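# Reverse the pivot pin so its head sits at yellow

## Task

The pivot pin was inserted from the wrong end. Take it out, flip it end for end, and reinsert it so its head ends up against the yellow cheek. It must be pushed fully home through every part it passes through at present.

## Robot and tools

Robot: two arms, left_arm and right_arm, each with a parallel two-finger gripper. Bases in the scene frame: left_arm at (+0.010, +0.501, +0.035) m, right_arm at (-0.069, -0.480, +0.035) m, both turned very slightly about z. The scene frame has its origin at table-top height midway between the nominal bases, +z up, +x out over the table, and left_arm on the +y side. Image left/right does not match arm names. Cameras: cam_high, cam_low, cam_left_wrist, cam_right_wrist, each 672x504.

Gripper frame: fingers point along the gripper's +z and open and close along its y axis. end_effector_position is the spot between the pads when closed. Fingertips reach about 19 mm past it when closed, 6 mm when fully open. A block sticks out about 10 cm toward the gripper's +x.

The 18-number row (used by execute_actions and move): all values in [-1, 1], always 18 even if one arm idles. Order: left dx, dy, dz, rx, ry, rz, left gripper position, force_limit, speed; then the same nine for the right arm. dx..rz are an offset, not a pose: they count from that arm's Hand target as it stood when the action or move began, along that Hand target's own axes. 1.0 equals 0.6 m or 180 degrees; rx, ry, rz form one rotation vector. Every row of one action counts from the same start, not from the previous row, and a new call starts from the current Hand target, so sending the same offset twice moves twice as far. Six zeros means stay at (or re-request) the current Hand target. Gripper numbers are absolute commands, not offsets: to leave a gripper unchanged, resend its last three numbers, because 0 is itself a command.

Gripper numbers: position +1 is fully open (85 mm), about -0.8 is pads touching, -1 closes until blocked. force_limit (-1 to +1) caps motor push; speed sets closing rate, about 20 mm/s at -1, 85 at 0, 150 at +1. Both start at +1. A slow close at force_limit -1 gives roughly 30 N per pad; starting wide and closing fast gives much more, up to about 200+ N. To grip, send -1 and confirm object_status 2. Status codes: 0 moving, 1 blocked while opening, 2 blocked while closing, 3 reached the asked position or pads met. A new force or speed only applies after a position change of at least 0.01. position_measured is in counts: 3 open, 78 about 60 mm, 130 about 40 mm, 180 about 20 mm, 230 closed.

execute_actions: argument actions, a list of actions; each action is up to 15 rows, one per 1/30 s step, and a short action repeats its last row. cameras optional (list of names, ["all"], or []); images come only if requested or if actions is empty. An empty list also reports the scene number and task.

move: target is one row or a list of up to 15 rows, every row's offsets counted from the same starting Hand targets. speed: top path speed in m/s, 0.002 to 3.6, default 0.25 (turn rate up to twice that in rad/s); one value or one per target. blend: metres of corner rounding per target in a list, 0 = stop at each. stop_force: optional, 3 to 120 N, one for both arms; ends an arm's path when its wrist sensor feels that much push against the travel; don't rely on it while the gripper rotates, and leave it out when pulling away from something it presses on. zero (only with stop_force): true re-zeroes moving arms first; false counts from the last zero. blocking=false returns after 0.5 s while the move continues (not allowed with stop_force). cameras as above. Paths are straight and avoid nothing. Result adds a move: line with the ending (done, off_target, moving, held, fault) and limits (paced = pose clipped, held = steps withheld). Avoid paths passing near an arm's own base.

wait: seconds 0 to 10; arms hold their last command. stop: brakes a running move; fingers keep going. zoom_image: camera plus region [x0, y0, x1, y1] in pixels, at most 504 wide and high, on that camera's latest image. zero_wrist_force: arm = left_arm or right_arm; re-zeroes that wrist sensor and stop_force. finished_scene: scene (1 or 2); ends the scene irreversibly.

Results: end_effector_position (m), end_effector_quat_wxyz and velocities in the scene frame; Hand target is the last commanded pose after clipping, and the next offsets count from it. A gripper may rest short of it; a later all-zero command asks again. Orientation commands are clipped to 32 degrees from the measured one per step. Wrist force and torque are along the gripper's own axes, with a third line giving the peak since last shown; contact reads as force from the surface into the arm. Joint torques include gravity. Velocity fields may read within noise and be omitted.

Avoid: dropping the pin or letting anything leave the table; hard impacts or pushes. A net outside force near 150 N, or contact torque reaching a joint limit (132 N m for the large joints, 24.6 N m for wrist joints), halts that arm for 10 s; wrist joints can only push about 12.4 N m extra. Arms are stiff, so aiming even slightly beyond a firm contact can fault; insert slowly, ideally with stop_force. Don't let the arms touch or press each other or grip the other arm's fingers. Long pushing or stretched poses heat motors; at 85 °C an arm brakes for 30 to 60 s.

Each tool is called as name([rows], argument=value, ...), one row to a line, values as JSON.

## Session

execute_actions(actions=[])

Scene clock: 0.00 s.
left_arm: end_effector_position=(+0.9242, +0.2242, +0.1048) position_measured=3 object_status=3 end_effector_quat_wxyz=(-0.102, +0.791, -0.053, +0.601) | right_arm: end_effector_position=(+0.1860, +0.2332, +0.3589) position_measured=3 object_status=3 end_effector_quat_wxyz=(-0.210, +0.731, -0.185, +0.622)
Joint positions: left_arm=[-0.582 -0.35 1.098 -3.553 -0.891 -3.123] | right_arm=[4.934 -2.127 -1.276 -1.992 0.179 -0.305]
Joint velocities: within noise
Joint torques (N m): no reading
Motor temperatures (°C): left_arm=[33 34 34 35 42 42] | right_arm=[30 38 31 33 41 48]
Wrist force (N): no reading
Wrist torque (N m): no reading
Wrist force, peak (N): no reading
Hand target: left_arm +0.9242, +0.2242, +0.1048; -0.102, +0.791, -0.053, +0.601 | right_arm +0.1860, +0.2332, +0.3589; -0.210, +0.731, -0.185, +0.622
Tool commands: left_gripper/position=+1.0 left_gripper/force_limit=+1.0 left_gripper/speed=+1.0 right_gripper/position=+1.0 right_gripper/force_limit=+1.0 right_gripper/speed=+1.0

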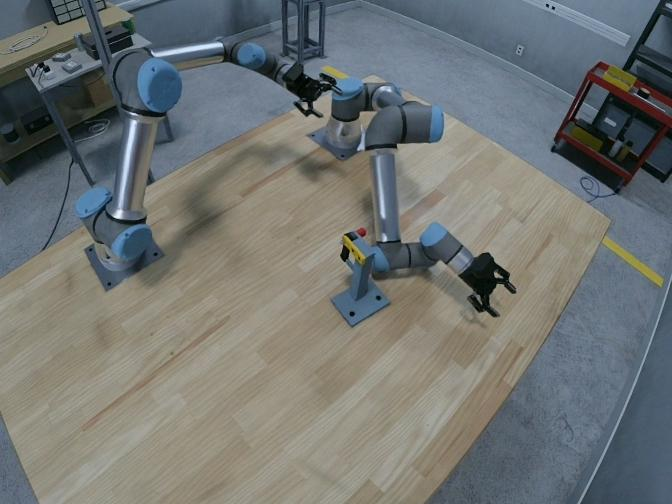

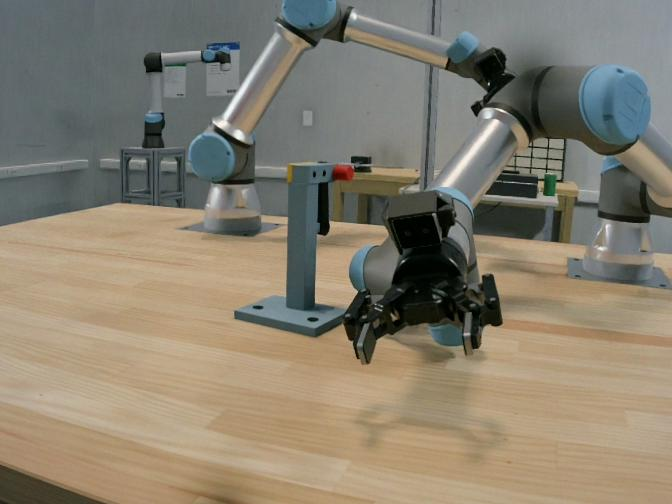

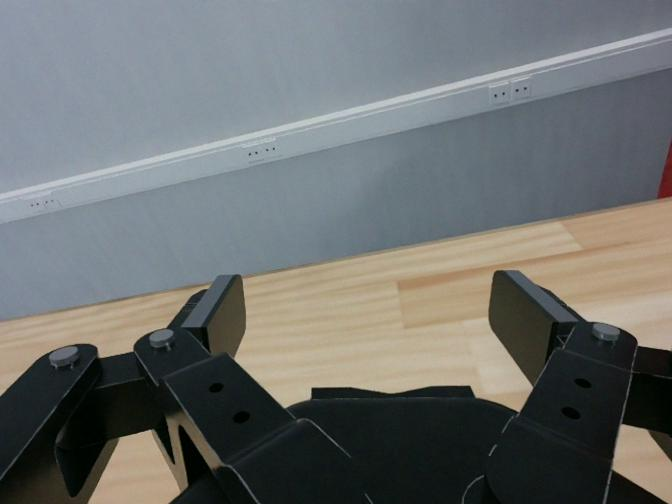

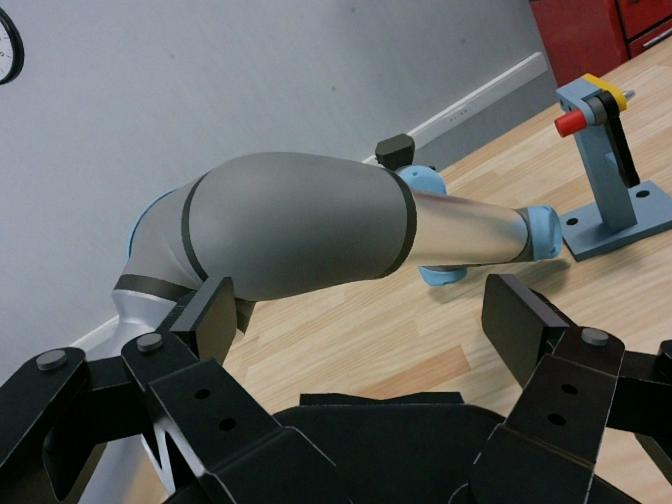

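zoom_image(camera="cam_right_wrist", region=[500, 40, 672, 270])

zoom_image(camera="cam_high", region=[310, 210, 410, 330])

zoom_image(camera="cam_low", region=[220, 140, 380, 340])

Scaled by 2.191 from the camera's 672x504 image, which has a finer 960x720 frame.

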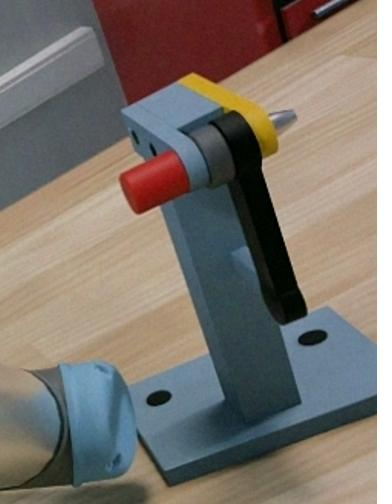

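Scaled by 4.200 from the camera's 672x504 image, which has a finer 960x720 frame.

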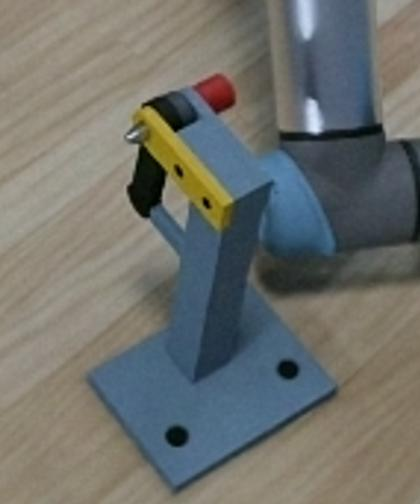

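Scaled by 2.520 from the camera's 672x504 image, which has a finer 960x720 frame.

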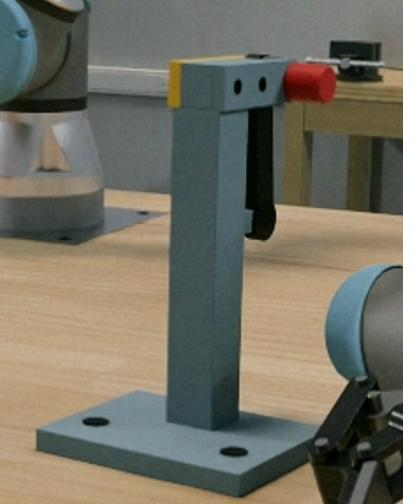

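move(target=[0,0,0,0,0,0,1,1,1,0.029,0.368,0.056,-0.0115,0.0498,-0.1806,1,1,1], speed=0.3, cameras=["all"])

zoom_image(camera="cam_right_wrist", region=[200, 80, 480, 290])

Scene clock: 78.43 s.
left_arm: end_effector_position=(+0.9242, +0.2242, +0.1048) position_measured=3 object_status=3 end_effector_quat_wxyz=(-0.102, +0.791, -0.053, +0.601) | right_arm: end_effector_position=(+0.2198, +0.0405, +0.2500) position_measured=3 object_status=3 end_effector_quat_wxyz=(+0.000, +0.707, +0.000, +0.707)
Joint positions: left_arm=[-0.582 -0.35 1.098 -3.553 -0.891 -3.123] | right_arm=[4.94 -2.024 -1.744 -2.511 0.198 -0.003]
Joint torques (N m): left_arm=[1.29 -65.12 -18.7 -2.5 0.41 0.2] | right_arm=[0.34 41.99 11.06 1.47 -2.03 -0.96]
Wrist force (N): left_arm=[0.2 0.0 0.0] | right_arm=[-0.5 0.8 0.0]
Wrist torque (N m): left_arm=[0.00 -0.02 0.00] | right_arm=[0.26 0.15 -0.14]
Wrist force, peak (N): left_arm=[0.4 0.1 0.3] | right_arm=[-2.4 3.2 0.3]
Hand target: left_arm +0.9242, +0.2242, +0.1048; -0.102, +0.791, -0.053, +0.601 | right_arm +0.2199, +0.0405, +0.2500; +0.000, +0.707, +0.000, +0.707
Off the commanded pose: left_arm 0.000 m, 0 deg | right_arm 0.000 m, 0 deg.
move: done

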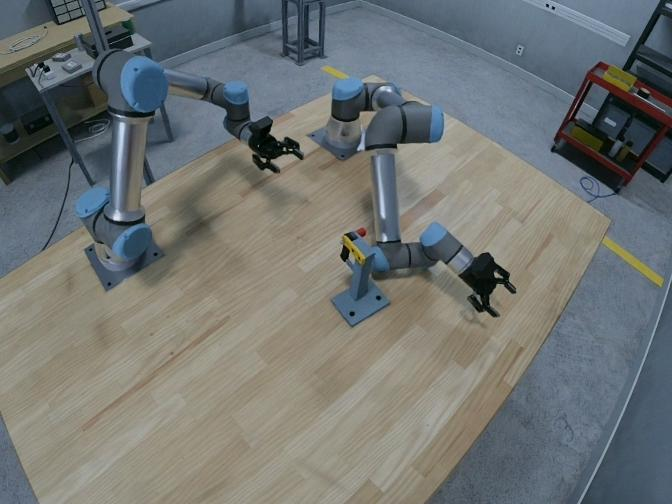

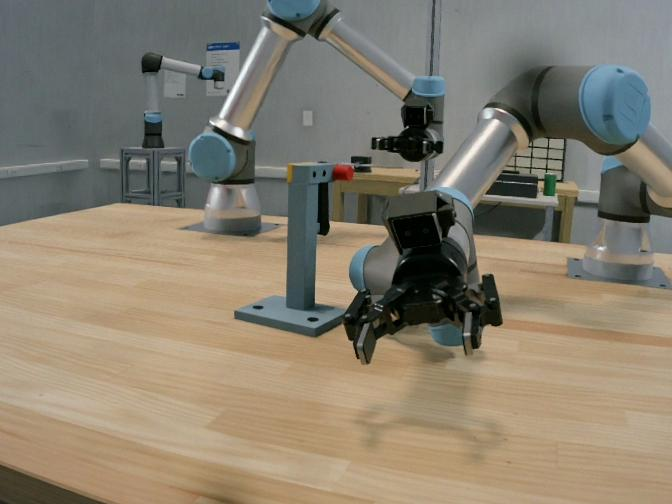

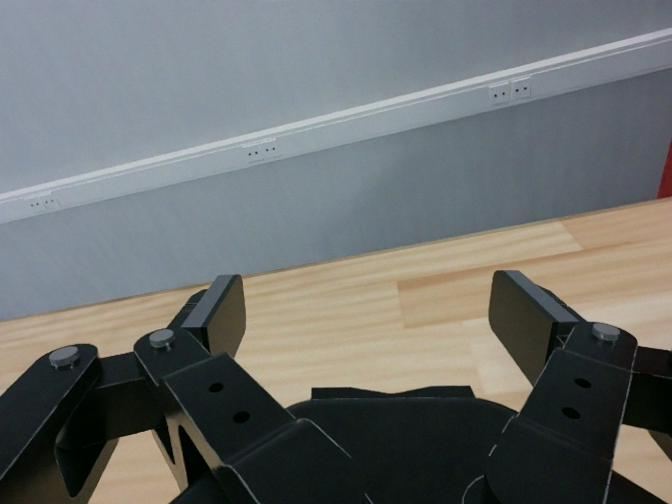

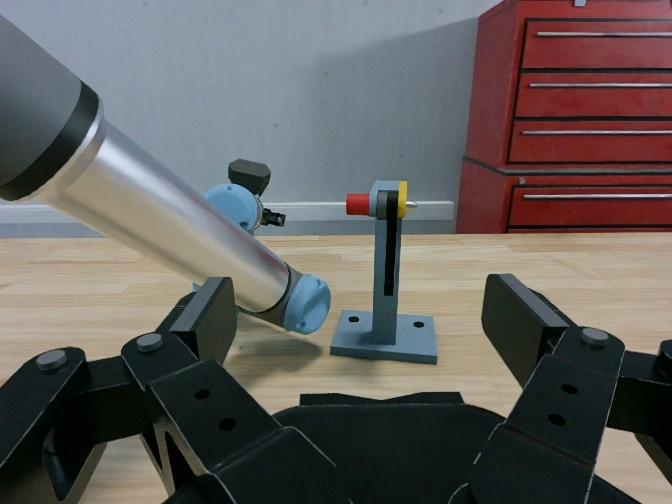

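Scaled by 1.800 from the camera's 672x504 image, which has a finer 960x720 frame.

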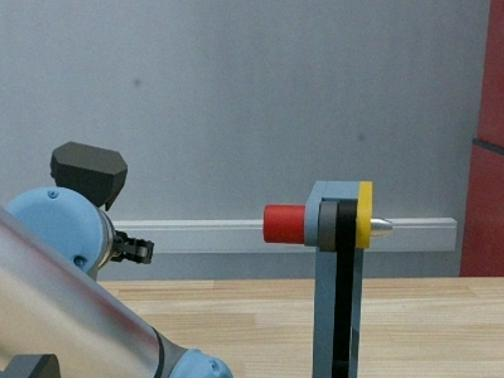

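move(target=[0,0,0,0,0,0,1,1,1,0.083,0.033,0.28,0,-0.111,0,1,1,1], speed=0.3, cameras=["cam_right_wrist"])

zoom_image(camera="cam_right_wrist", region=[240, 120, 480, 330])

Scene clock: 93.93 s.
left_arm: end_effector_position=(+0.9242, +0.2242, +0.1048) position_measured=3 object_status=3 end_effector_quat_wxyz=(-0.102, +0.791, -0.053, +0.601) | right_arm: end_effector_position=(+0.3879, +0.0206, +0.2995) position_measured=3 object_status=3 end_effector_quat_wxyz=(+0.000, +0.819, +0.000, +0.573) end_effector_velocity=(+0.000, -0.001, +0.000) end_effector_angular_velocity=(-0.001, +0.000, +0.000)
Joint positions: left_arm=[-0.582 -0.35 1.098 -3.553 -0.891 -3.123] | right_arm=[4.583 -1.899 -1.942 -0.462 0.383 -2.008]
Joint velocities: left_arm=[within noise] | right_arm=[-0.001 0.001 -0.003 0.005 0 -0.004]
Joint torques (N m): left_arm=[1.18 -65.73 -18.21 -2.39 0.42 0.17] | right_arm=[3.21 43.31 24.16 4.51 -3.9 -0.95]
Wrist force (N): left_arm=[0.1 0.0 0.1] | right_arm=[-0.2 -0.1 0.1]
Wrist torque (N m): left_arm=[-0.01 0.00 0.00] | right_arm=[0.12 0.03 -0.12]
Wrist force, peak (N): left_arm=[0.4 0.1 0.2] | right_arm=[-2.3 0.1 -2.9]
Hand target: left_arm +0.9242, +0.2242, +0.1048; -0.102, +0.791, -0.053, +0.601 | right_arm +0.3879, +0.0207, +0.2996; +0.000, +0.819, +0.000, +0.573
Off the commanded pose: left_arm 0.000 m, 0 deg | right_arm 0.000 m, 0 deg.
move: done
Images, in order (width x height): cam_right_wrist 672x504.

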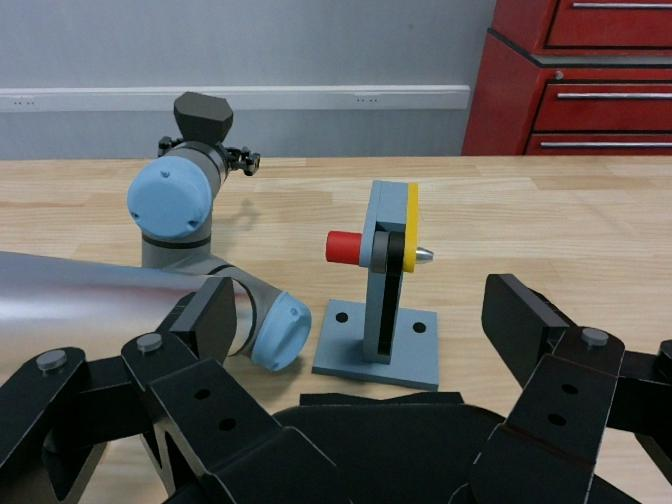

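Scaled by 2.100 from the camera's 672x504 image, which has a finer 960x720 frame.

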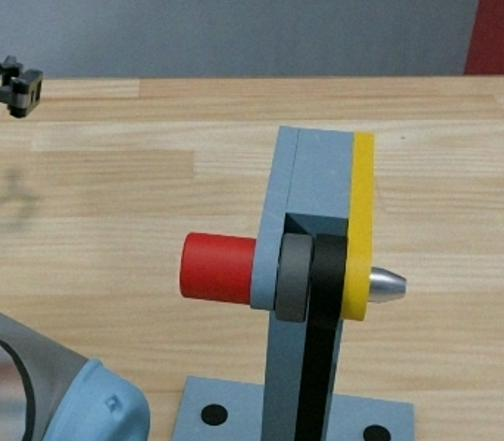

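move([
  [0.447,-0.116,-0.208,0,0,0,0.2,1,0,-0.256,0.046,0.0985,-0.0468,0.1108,0.0082,1,1,1],
  [0.392,-0.034,-0.776,-0.3924,-0.2367,0.4245,0.2,1,0,-0.256,0.046,0.0985,-0.0468,0.1108,0.0082,1,1,1],
], speed=0.4, blend=[0.03,0], cameras=["all"])

zoom_image(camera="cam_right_wrist", region=[240, 60, 500, 400])

Scene clock: 253.27 s.
left_arm: end_effector_position=(+0.5397, +0.1502, +0.4501) position_measured=104 object_status=3 end_effector_quat_wxyz=(+0.000, -0.652, +0.758, +0.000) | right_arm: end_effector_position=(+0.3913, -0.0069, +0.1351) position_measured=3 object_status=3 end_effector_quat_wxyz=(+0.049, +0.705, -0.049, +0.706)
Joint positions: left_arm=[-0.77 -1.223 0.94 -1.287 -1.571 -2.217] | right_arm=[4.603 -2.389 -2.002 -0.134 -0.001 -1.758]
Joint torques (N m): left_arm=[5.31 -47.55 -21.65 -0.78 1.81 -0.44] | right_arm=[9.98 39.42 15.36 3.98 -4.22 -0.96]
Wrist force (N): left_arm=[-0.5 0.6 0.0] | right_arm=[-0.5 0.5 -0.2]
Wrist torque (N m): left_arm=[0.40 0.31 -0.12] | right_arm=[0.24 0.11 0.00]
Wrist force, peak (N): left_arm=[3.8 -0.5 -0.5] | right_arm=[-3.6 0.9 -0.2]
Hand target: left_arm +0.5397, +0.1503, +0.4501; +0.000, -0.652, +0.758, +0.000 | right_arm +0.3909, -0.0069, +0.1351; +0.052, +0.705, -0.052, +0.705
Off the commanded pose: left_arm 0.000 m, 0 deg | right_arm 0.000 m, 1 deg.
move: done

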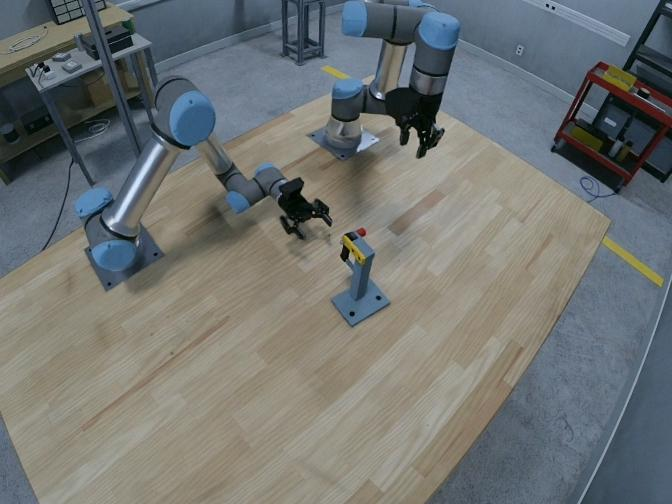

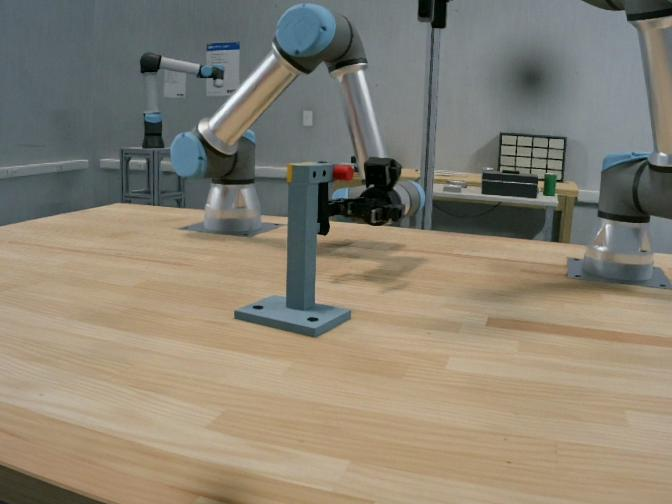

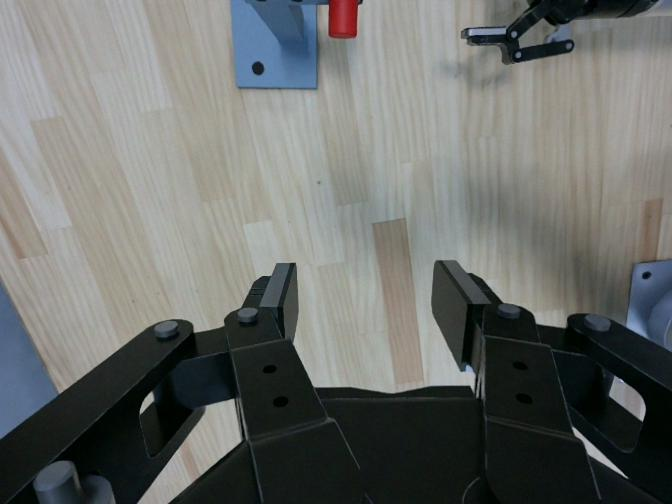

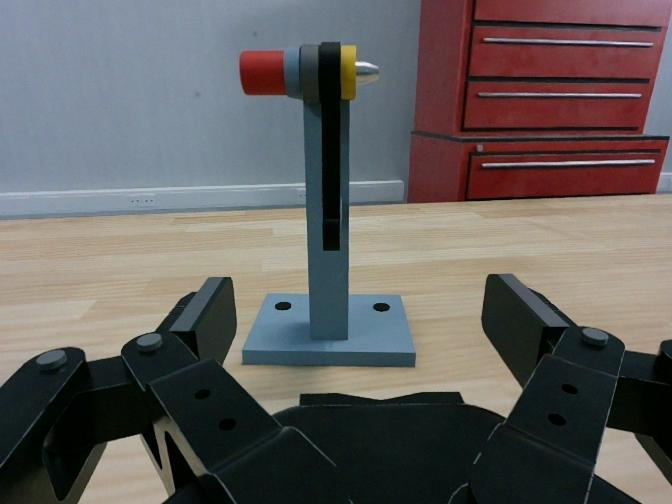

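Scaled by 1.482 from the camera's 672x504 image, which has a finer 960x720 frame.

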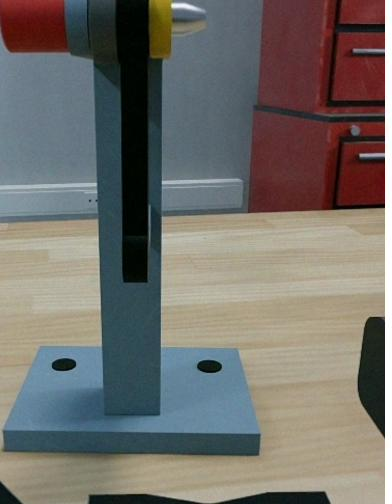

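move(target=[0.215,0.0,0.2,0,0,0,0.2,1,0,0.0333,-0.0187,0.1883,0,0,0,1,-1,-1], speed=0.2, stop_force=12, cameras=["all"])

zoom_image(camera="cam_left_wrist", region=[220, 0, 500, 330])

Scene clock: 328.77 s.
left_arm: end_effector_position=(+0.5203, +0.0228, +0.3300) position_measured=104 object_status=3 end_effector_quat_wxyz=(+0.000, -0.652, +0.758, +0.000) | right_arm: end_effector_position=(+0.5041, -0.0129, +0.1552) position_measured=3 object_status=3 end_effector_quat_wxyz=(+0.052, +0.710, -0.055, +0.700)
Joint positions: left_arm=[-0.919 -1.095 1.066 -1.541 -1.571 -2.366] | right_arm=[4.404 -2.656 -1.522 0.964 0.186 -3.069]
Joint torques (N m): left_arm=[-2.78 -42.83 -35.3 -4.91 1.72 1.79] | right_arm=[1.81 52.53 9.82 1.27 -0.25 -0.44]
Wrist force (N): left_arm=[-0.8 1.1 0.0] | right_arm=[-0.4 0.3 -0.6]
Wrist torque (N m): left_arm=[0.46 0.32 -0.28] | right_arm=[0.24 0.12 -0.12]
Wrist force, peak (N): left_arm=[-2.8 0.7 -1.9] | right_arm=[-0.8 0.5 -2.0]
Hand target: left_arm +0.5203, +0.0228, +0.3300; +0.000, -0.652, +0.758, +0.000 | right_arm +0.5041, -0.0129, +0.1552; +0.052, +0.710, -0.055, +0.700 (not the last commanded pose)
Tool commands: left_gripper/position=+0.2 left_gripper/force_limit=+1.0 left_gripper/speed=+0.0 right_gripper/position=+1.0 right_gripper/force_limit=+1.0 right_gripper/speed=+1.0
Off the commanded pose: left_arm 0.000 m, 0 deg | right_arm 0.000 m, 1 deg.
FORCE FAULT: contact force on the right arm reached its limit, and that arm stopped. The contact can be on any part of that arm, not only on its tool. That arm's remaining commands of this call were not run. That arm is still stopped at the end of this call. That arm stays stopped for about 10 more seconds. Until then a move that you send moves the other arm only, and its call returns only when the move has ended. Once the stop has ended, the next robot result says so. If the stop ends while you think or write, that arm runs what you send next, counted from a new Hand target: where the arm stands when the stop ends. While its stop runs, that arm takes no new command, but its gripper still runs the gripper command that each later call begins with. Until it ends, the stop uses up actions while you think or wait. An arm that is not stopped still takes commands.
move: fault (right_arm)

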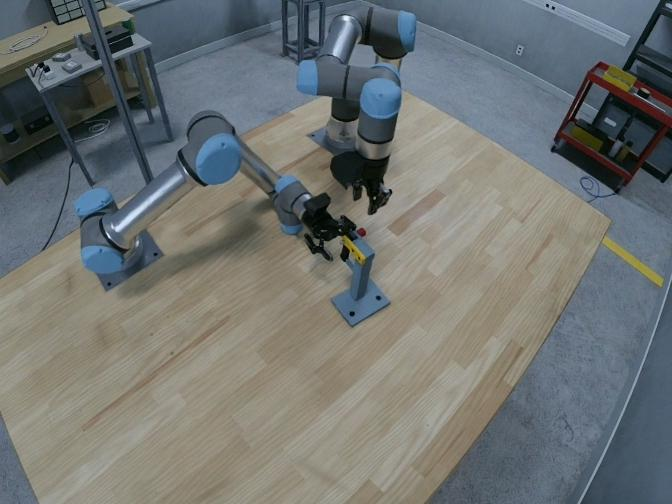

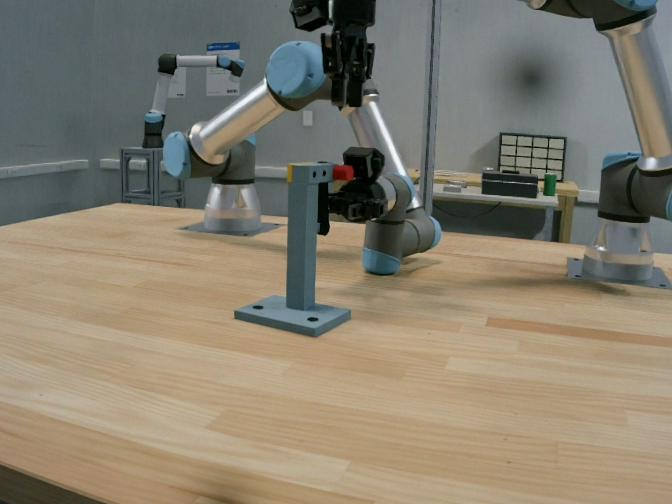

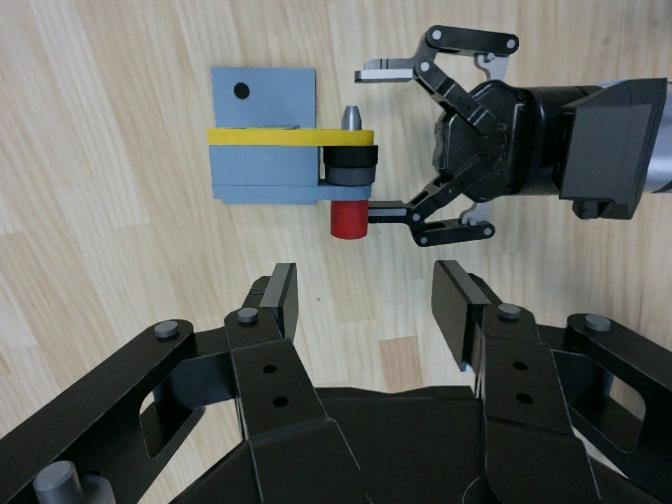

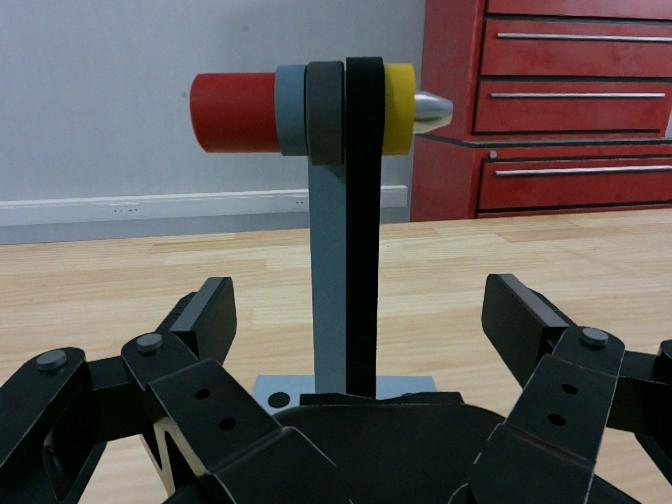

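Scaled by 1.527 from the camera's 672x504 image, which has a finer 960x720 frame.

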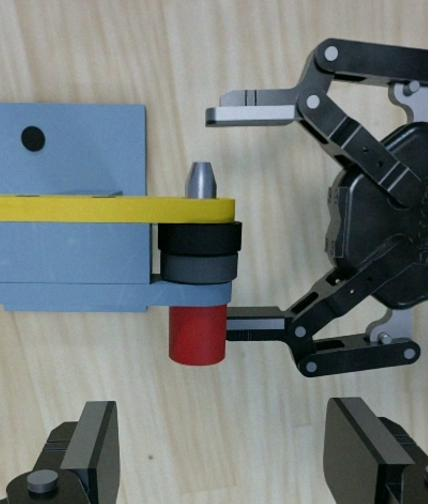

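move(target=[0,-0.07,0.0367,-0.139,0,0,-0.05,1,0,0,0,0,0,0,0,1,-1,-1], speed=0.2, cameras=["cam_right_wrist","cam_low"])

Scene clock: 409.37 s.
left_arm: end_effector_position=(+0.5617, +0.0166, +0.3079) position_measured=135 object_status=3 end_effector_quat_wxyz=(-0.141, -0.637, +0.740, +0.164) | right_arm: end_effector_position=(+0.5041, -0.0129, +0.1552) position_measured=3 object_status=3 end_effector_quat_wxyz=(+0.052, +0.710, -0.055, +0.700)
Joint positions: left_arm=[-0.785 -0.541 0.125 -0.802 -1.834 -2.185] | right_arm=[4.404 -2.656 -1.522 0.964 0.186 -3.069]
Joint torques (N m): left_arm=[-5.14 -70.53 -15.05 -4.31 -1.48 2.3] | right_arm=[1.3 40.17 3.94 0.66 -0.22 0.33]
Wrist force (N): left_arm=[-0.8 -0.2 0.1] | right_arm=[-0.3 0.1 -0.4]
Wrist torque (N m): left_arm=[0.47 0.36 -0.41] | right_arm=[0.20 0.11 -0.12]
Wrist force, peak (N): left_arm=[-0.7 2.4 -0.4] | right_arm=[-0.3 0.2 -0.9]
Hand target: left_arm +0.5618, +0.0165, +0.3080; -0.141, -0.637, +0.740, +0.165 | right_arm +0.5041, -0.0129, +0.1552; +0.052, +0.710, -0.055, +0.700
Off the commanded pose: left_arm 0.000 m, 0 deg | right_arm 0.000 m, 0 deg.
FORCE FAULT, CONTINUED: the right arm's stop, for the force fault that an earlier result reported, is over. The rest of the stop counts as 19 of the actions that you can send in this scene. The stop ended before this call began, so that arm ran this call's commands, counted from a new Hand target: where the arm stood when the stop ended.
move: done
Images, in order (width x height): cam_low 672x504, cam_right_wrist 672x504.

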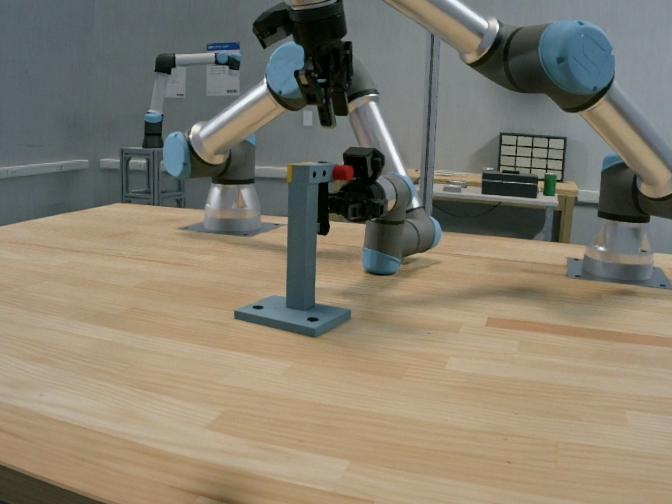

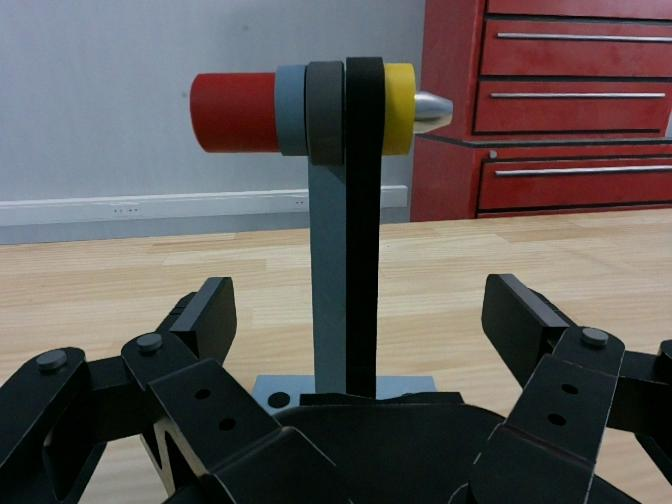

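move([
  [0,0,0,0,0,0,-0.05,1,0,0.05,0.0025,-0.133,0,0,0,1,-1,-1],
  [0,0,0,0,0,0,-0.05,1,0,0.05,0.0025,-0.133,0,-0.111,0,1,-1,-1],
], speed=0.15, cameras=["cam_low","cam_right_wrist"])

Scene clock: 416.83 s.
left_arm: end_effector_position=(+0.5617, +0.0166, +0.3079) position_measured=135 object_status=3 end_effector_quat_wxyz=(-0.141, -0.637, +0.740, +0.164) | right_arm: end_effector_position=(+0.4254, -0.0025, +0.1863) position_measured=3 object_status=3 end_effector_quat_wxyz=(+0.042, +0.820, -0.063, +0.567)
Joint positions: left_arm=[-0.785 -0.541 0.125 -0.802 -1.834 -2.185] | right_arm=[4.513 -2.105 -1.934 -0.47 0.37 -1.786]
Joint torques (N m): left_arm=[-5.49 -72.18 -30.78 -4.33 -2.55 -1.59] | right_arm=[9.83 41.88 8.32 3.78 -2.03 -1.15]
Wrist force (N): left_arm=[-0.8 0.0 0.0] | right_arm=[-0.1 -0.4 0.1]
Wrist torque (N m): left_arm=[0.48 0.35 -0.41] | right_arm=[0.07 -0.04 -0.03]
Wrist force, peak (N): left_arm=[-1.2 -0.2 0.1] | right_arm=[0.6 0.0 -2.3]
Hand target: left_arm +0.5617, +0.0166, +0.3079; -0.141, -0.637, +0.740, +0.164 | right_arm +0.4254, -0.0024, +0.1863; +0.042, +0.820, -0.063, +0.567
Off the commanded pose: left_arm 0.000 m, 0 deg | right_arm 0.000 m, 0 deg.
move: done
Images, in order (width x height): cam_low 672x504, cam_right_wrist 672x504.

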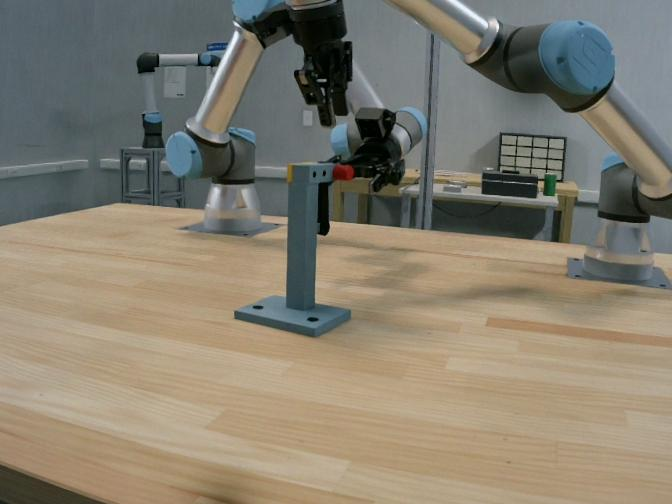

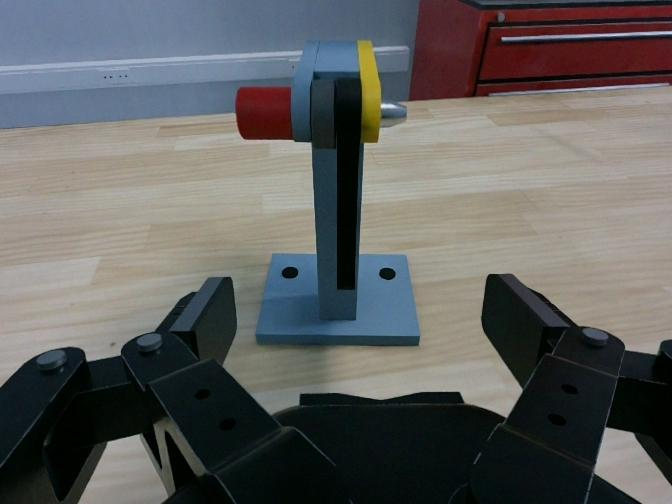

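move(target=[0,0,0,0,0,0,-0.05,1,0,-0.0107,0,0.1377,0,0,0,1,-1,-1], speed=0.12, cameras=["cam_left_wrist","cam_right_wrist"])

Scene clock: 428.20 s.
left_arm: end_effector_position=(+0.5617, +0.0166, +0.3079) position_measured=135 object_status=3 end_effector_quat_wxyz=(-0.141, -0.637, +0.740, +0.164) | right_arm: end_effector_position=(+0.4995, -0.0137, +0.1510) position_measured=3 object_status=3 end_effector_quat_wxyz=(+0.042, +0.820, -0.063, +0.567)
Joint positions: left_arm=[-0.785 -0.541 0.125 -0.802 -1.834 -2.185] | right_arm=[4.383 -2.286 -1.83 -0.098 0.415 -2.105]
Joint torques (N m): left_arm=[-5.57 -72.39 -30.85 -4.19 -2.55 -1.58] | right_arm=[4.3 44.48 12.72 2.8 -3.8 -0.31]
Wrist force (N): left_arm=[-0.9 -0.2 -0.1] | right_arm=[0.1 -0.3 -0.1]
Wrist torque (N m): left_arm=[0.46 0.36 -0.41] | right_arm=[0.10 -0.04 -0.10]
Wrist force, peak (N): left_arm=[-1.0 0.0 -0.1] | right_arm=[0.3 -0.6 -1.6]
Hand target: left_arm +0.5617, +0.0166, +0.3079; -0.141, -0.637, +0.740, +0.164 | right_arm +0.4995, -0.0137, +0.1510; +0.042, +0.820, -0.063, +0.567
Off the commanded pose: left_arm 0.000 m, 0 deg | right_arm 0.000 m, 0 deg.
move: done
Images, in order (width x height): cam_left_wrist 672x504, cam_right_wrist 672x504.

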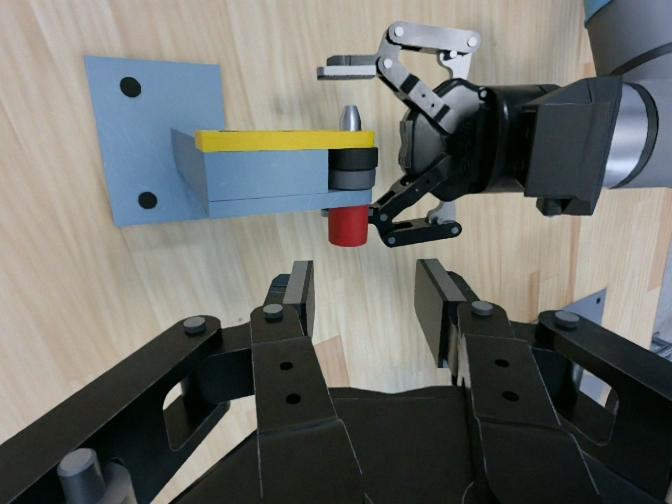

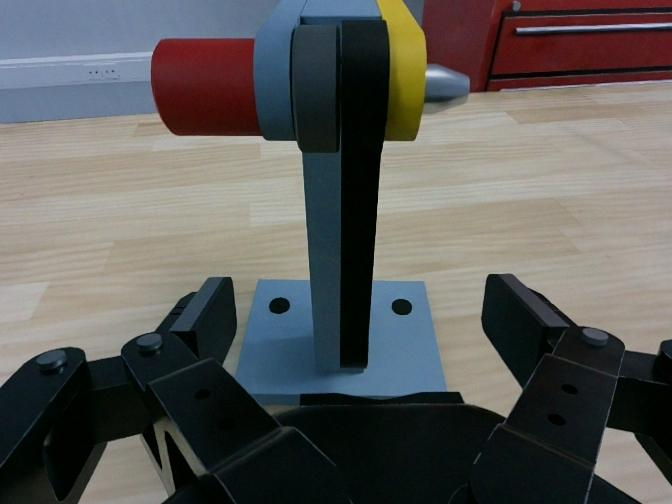

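move([
  [-0.0025,-0.0025,0.1633,0,0,0,-0.05,1,0,0,0,0.0067,0,0,0,1,-1,-1],
  [-0.0025,-0.0025,0.1633,0,0,0,-0.05,1,0,0,0,0.0067,0,0,0,-1,-1,-0.7],
], speed=0.12, cameras=["all"])

zoom_image(camera="cam_left_wrist", region=[220, 60, 520, 400])

Scene clock: 464.07 s.
left_arm: end_effector_position=(+0.5223, +0.0241, +0.2185) position_measured=135 object_status=3 end_effector_quat_wxyz=(-0.141, -0.637, +0.740, +0.164) | right_arm: end_effector_position=(+0.5032, -0.0142, +0.1496) position_measured=206 object_status=0 end_effector_quat_wxyz=(+0.042, +0.820, -0.063, +0.567)
Joint positions: left_arm=[-0.815 -0.804 0.852 -1.274 -1.844 -2.214] | right_arm=[4.377 -2.294 -1.823 -0.084 0.418 -2.119]
Joint torques (N m): left_arm=[8.62 -52.41 -13.34 -4.35 1.1 2.76] | right_arm=[2.45 52.71 11.41 1.32 -3.33 1.44]
Wrist force (N): left_arm=[-0.5 0.2 0.0] | right_arm=[2.2 -10.0 -0.2]
Wrist torque (N m): left_arm=[0.51 0.32 -0.20] | right_arm=[-0.14 -0.18 -0.54]
Wrist force, peak (N): left_arm=[-1.0 0.2 -1.6] | right_arm=[2.1 -10.2 -0.6]
Hand target: left_arm +0.5223, +0.0241, +0.2185; -0.141, -0.637, +0.740, +0.164 | right_arm +0.5032, -0.0142, +0.1496; +0.042, +0.820, -0.063, +0.567
Off the commanded pose: left_arm 0.000 m, 0 deg | right_arm 0.000 m, 0 deg.
move: done

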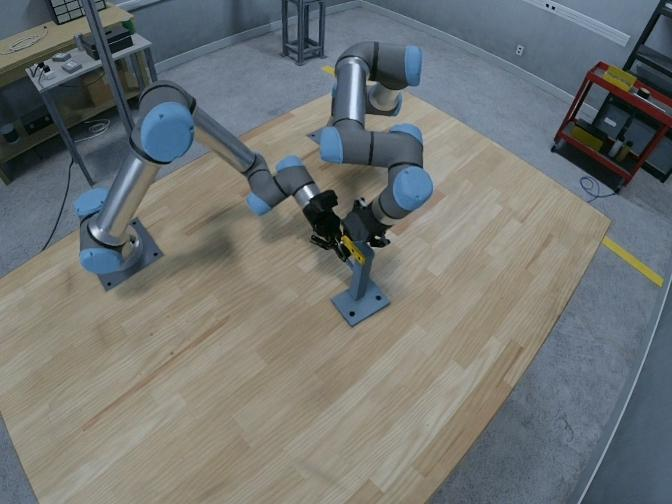

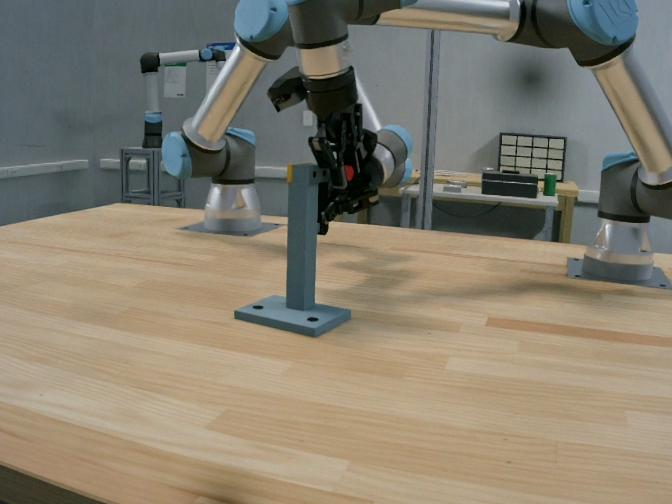

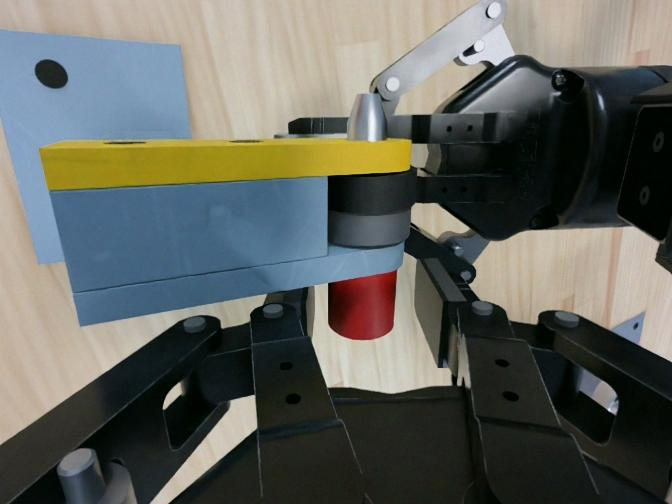

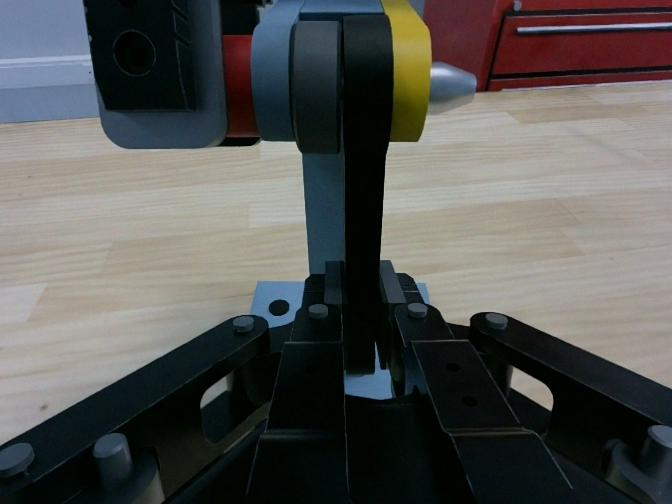

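Scaled by 1.482 from the camera's 672x504 image, which has a finer 960x720 frame.

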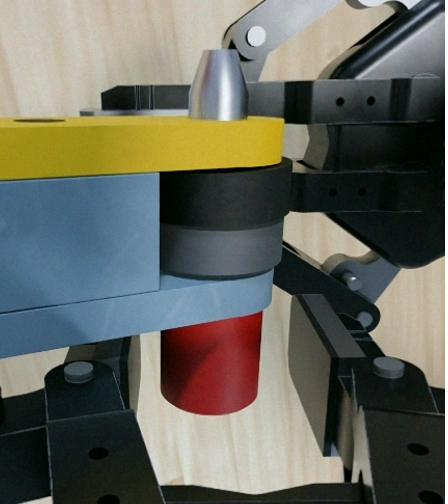

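move(target=[0,0,0,0,0,0,-1,-0.5,-0.8,0,-0.0065,0,0,0,0,-1,-1,-0.7], speed=0.01, stop_force=14, cameras=["cam_left_wrist","cam_right_wrist"])

Scene clock: 476.83 s.
left_arm: end_effector_position=(+0.5224, +0.0240, +0.2185) position_measured=175 object_status=2 end_effector_quat_wxyz=(-0.141, -0.637, +0.740, +0.164) | right_arm: end_effector_position=(+0.5036, -0.0126, +0.1496) position_measured=206 object_status=2 end_effector_quat_wxyz=(+0.042, +0.820, -0.063, +0.567)
Joint positions: left_arm=[-0.815 -0.804 0.852 -1.274 -1.844 -2.214] | right_arm=[4.378 -2.296 -1.818 -0.088 0.418 -2.118]
Joint torques (N m): left_arm=[-21.23 -77.84 -13.47 9.25 -8.98 2.51] | right_arm=[-10.32 50.45 5.64 2.53 0.97 -1.18]
Wrist force (N): left_arm=[2.2 -44.9 -4.7] | right_arm=[5.7 -1.2 -7.0]
Wrist torque (N m): left_arm=[0.42 0.30 -0.17] | right_arm=[0.10 -0.36 0.04]
Wrist force, peak (N): left_arm=[2.2 -44.9 -4.7] | right_arm=[2.3 -10.6 -0.6]
Hand target: left_arm +0.5223, +0.0241, +0.2185; -0.141, -0.637, +0.740, +0.164 | right_arm +0.5036, -0.0126, +0.1496; +0.042, +0.820, -0.063, +0.567 (not the last commanded pose)
Off the commanded pose: left_arm 0.000 m, 0 deg | right_arm 0.002 m, 0 deg.
move: contact (right_arm)
Images, in order (width x height): cam_left_wrist 672x504, cam_right_wrist 672x504.

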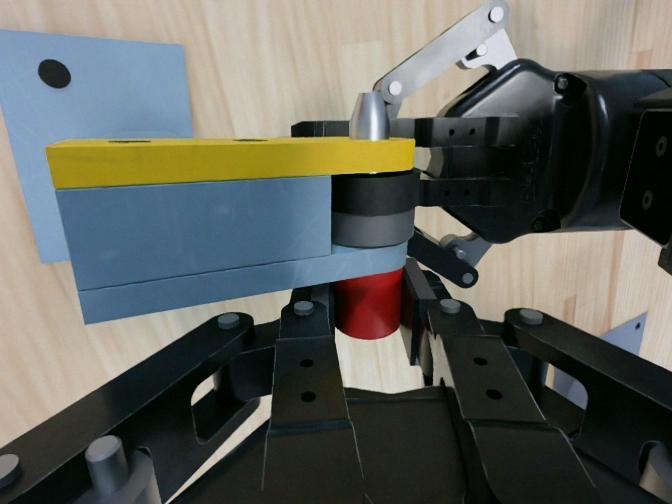

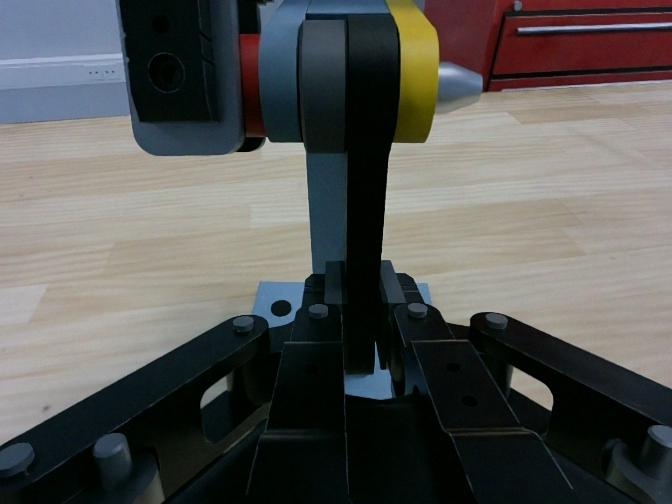

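move(target=[0,-0.0025,0,0,0,0,-1,-0.5,-0.8,0,-0.0018,0,0,0,0,-1,-1,-0.7], speed=0.02)

Scene clock: 483.47 s.
left_arm: end_effector_position=(+0.5235, +0.0239, +0.2179) position_measured=175 object_status=2 end_effector_quat_wxyz=(-0.141, -0.637, +0.740, +0.164) | right_arm: end_effector_position=(+0.5038, -0.0115, +0.1495) position_measured=206 object_status=2 end_effector_quat_wxyz=(+0.042, +0.820, -0.063, +0.567)
Joint positions: left_arm=[-0.814 -0.8 0.847 -1.272 -1.844 -2.213] | right_arm=[4.378 -2.297 -1.815 -0.091 0.418 -2.117]
Joint torques (N m): left_arm=[6.37 -53.14 -32 -4.87 0.29 2.23] | right_arm=[9.32 39.94 22.78 1.04 -1.85 0.78]
Wrist force (N): left_arm=[-8.3 5.2 -0.3] | right_arm=[-1.4 15.2 -17.7]
Wrist torque (N m): left_arm=[0.51 0.40 -0.11] | right_arm=[-0.05 -0.03 0.66]
Wrist force, peak (N): left_arm=[2.2 -46.3 -4.0] | right_arm=[1.6 13.4 -23.0]
Hand target: left_arm +0.5236, +0.0239, +0.2179; -0.141, -0.637, +0.740, +0.164 | right_arm +0.5037, -0.0115, +0.1496; +0.042, +0.820, -0.063, +0.567
Off the commanded pose: left_arm 0.000 m, 0 deg | right_arm 0.000 m, 0 deg.
move: done

move([
  [0,0,0,0,0,0,-1,-0.5,-0.8,0,0.0006,-0.0016,0,0,0,-1,-1,-0.7],
  [-0.025,0,0,0,0,0,-1,-0.5,-0.8,0,0.0006,-0.0016,0,0,0,-1,-1,-0.7],
], speed=0.03, stop_force=50, cameras=["cam_left_wrist","cam_right_wrist"])

Scene clock: 494.37 s.
left_arm: end_effector_position=(+0.5259, +0.0387, +0.2179) position_measured=175 object_status=2 end_effector_quat_wxyz=(-0.141, -0.637, +0.740, +0.164) | right_arm: end_effector_position=(+0.5028, -0.0117, +0.1499) position_measured=206 object_status=2 end_effector_quat_wxyz=(+0.042, +0.820, -0.063, +0.567)
Joint positions: left_arm=[-0.799 -0.823 0.886 -1.284 -1.839 -2.199] | right_arm=[4.379 -2.295 -1.818 -0.093 0.417 -2.114]
Joint torques (N m): left_arm=[-6.6 -51.64 -33.38 0.41 -2.81 -2.3] | right_arm=[-1.55 41.82 22.44 4.42 -0.6 -1.53]
Wrist force (N): left_arm=[-1.8 -0.6 -0.5] | right_arm=[0.7 6.2 3.4]
Wrist torque (N m): left_arm=[0.44 0.35 -0.33] | right_arm=[0.10 -0.31 0.35]
Wrist force, peak (N): left_arm=[-7.3 6.3 0.2] | right_arm=[-1.2 15.5 -17.6]
Hand target: left_arm +0.5259, +0.0387, +0.2179; -0.141, -0.637, +0.740, +0.164 | right_arm +0.5028, -0.0117, +0.1499; +0.042, +0.820, -0.063, +0.567
Off the commanded pose: left_arm 0.000 m, 0 deg | right_arm 0.000 m, 0 deg.
move: done
Images, in order (width x height): cam_left_wrist 672x504, cam_right_wrist 672x504.

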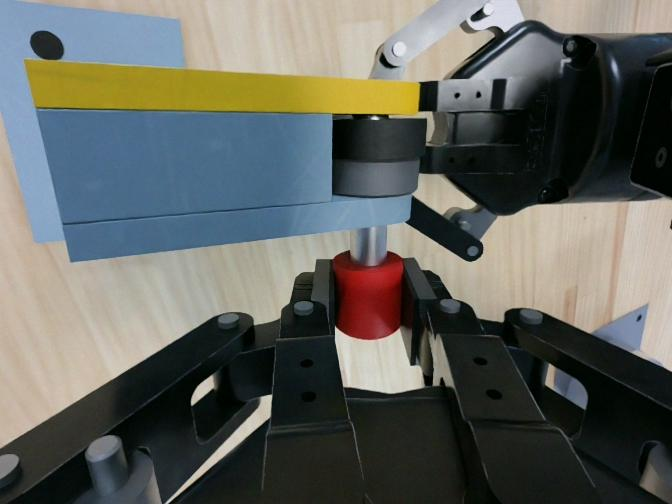

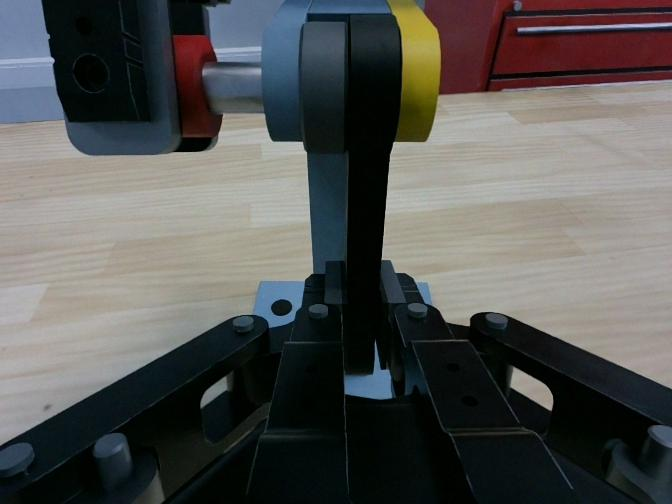

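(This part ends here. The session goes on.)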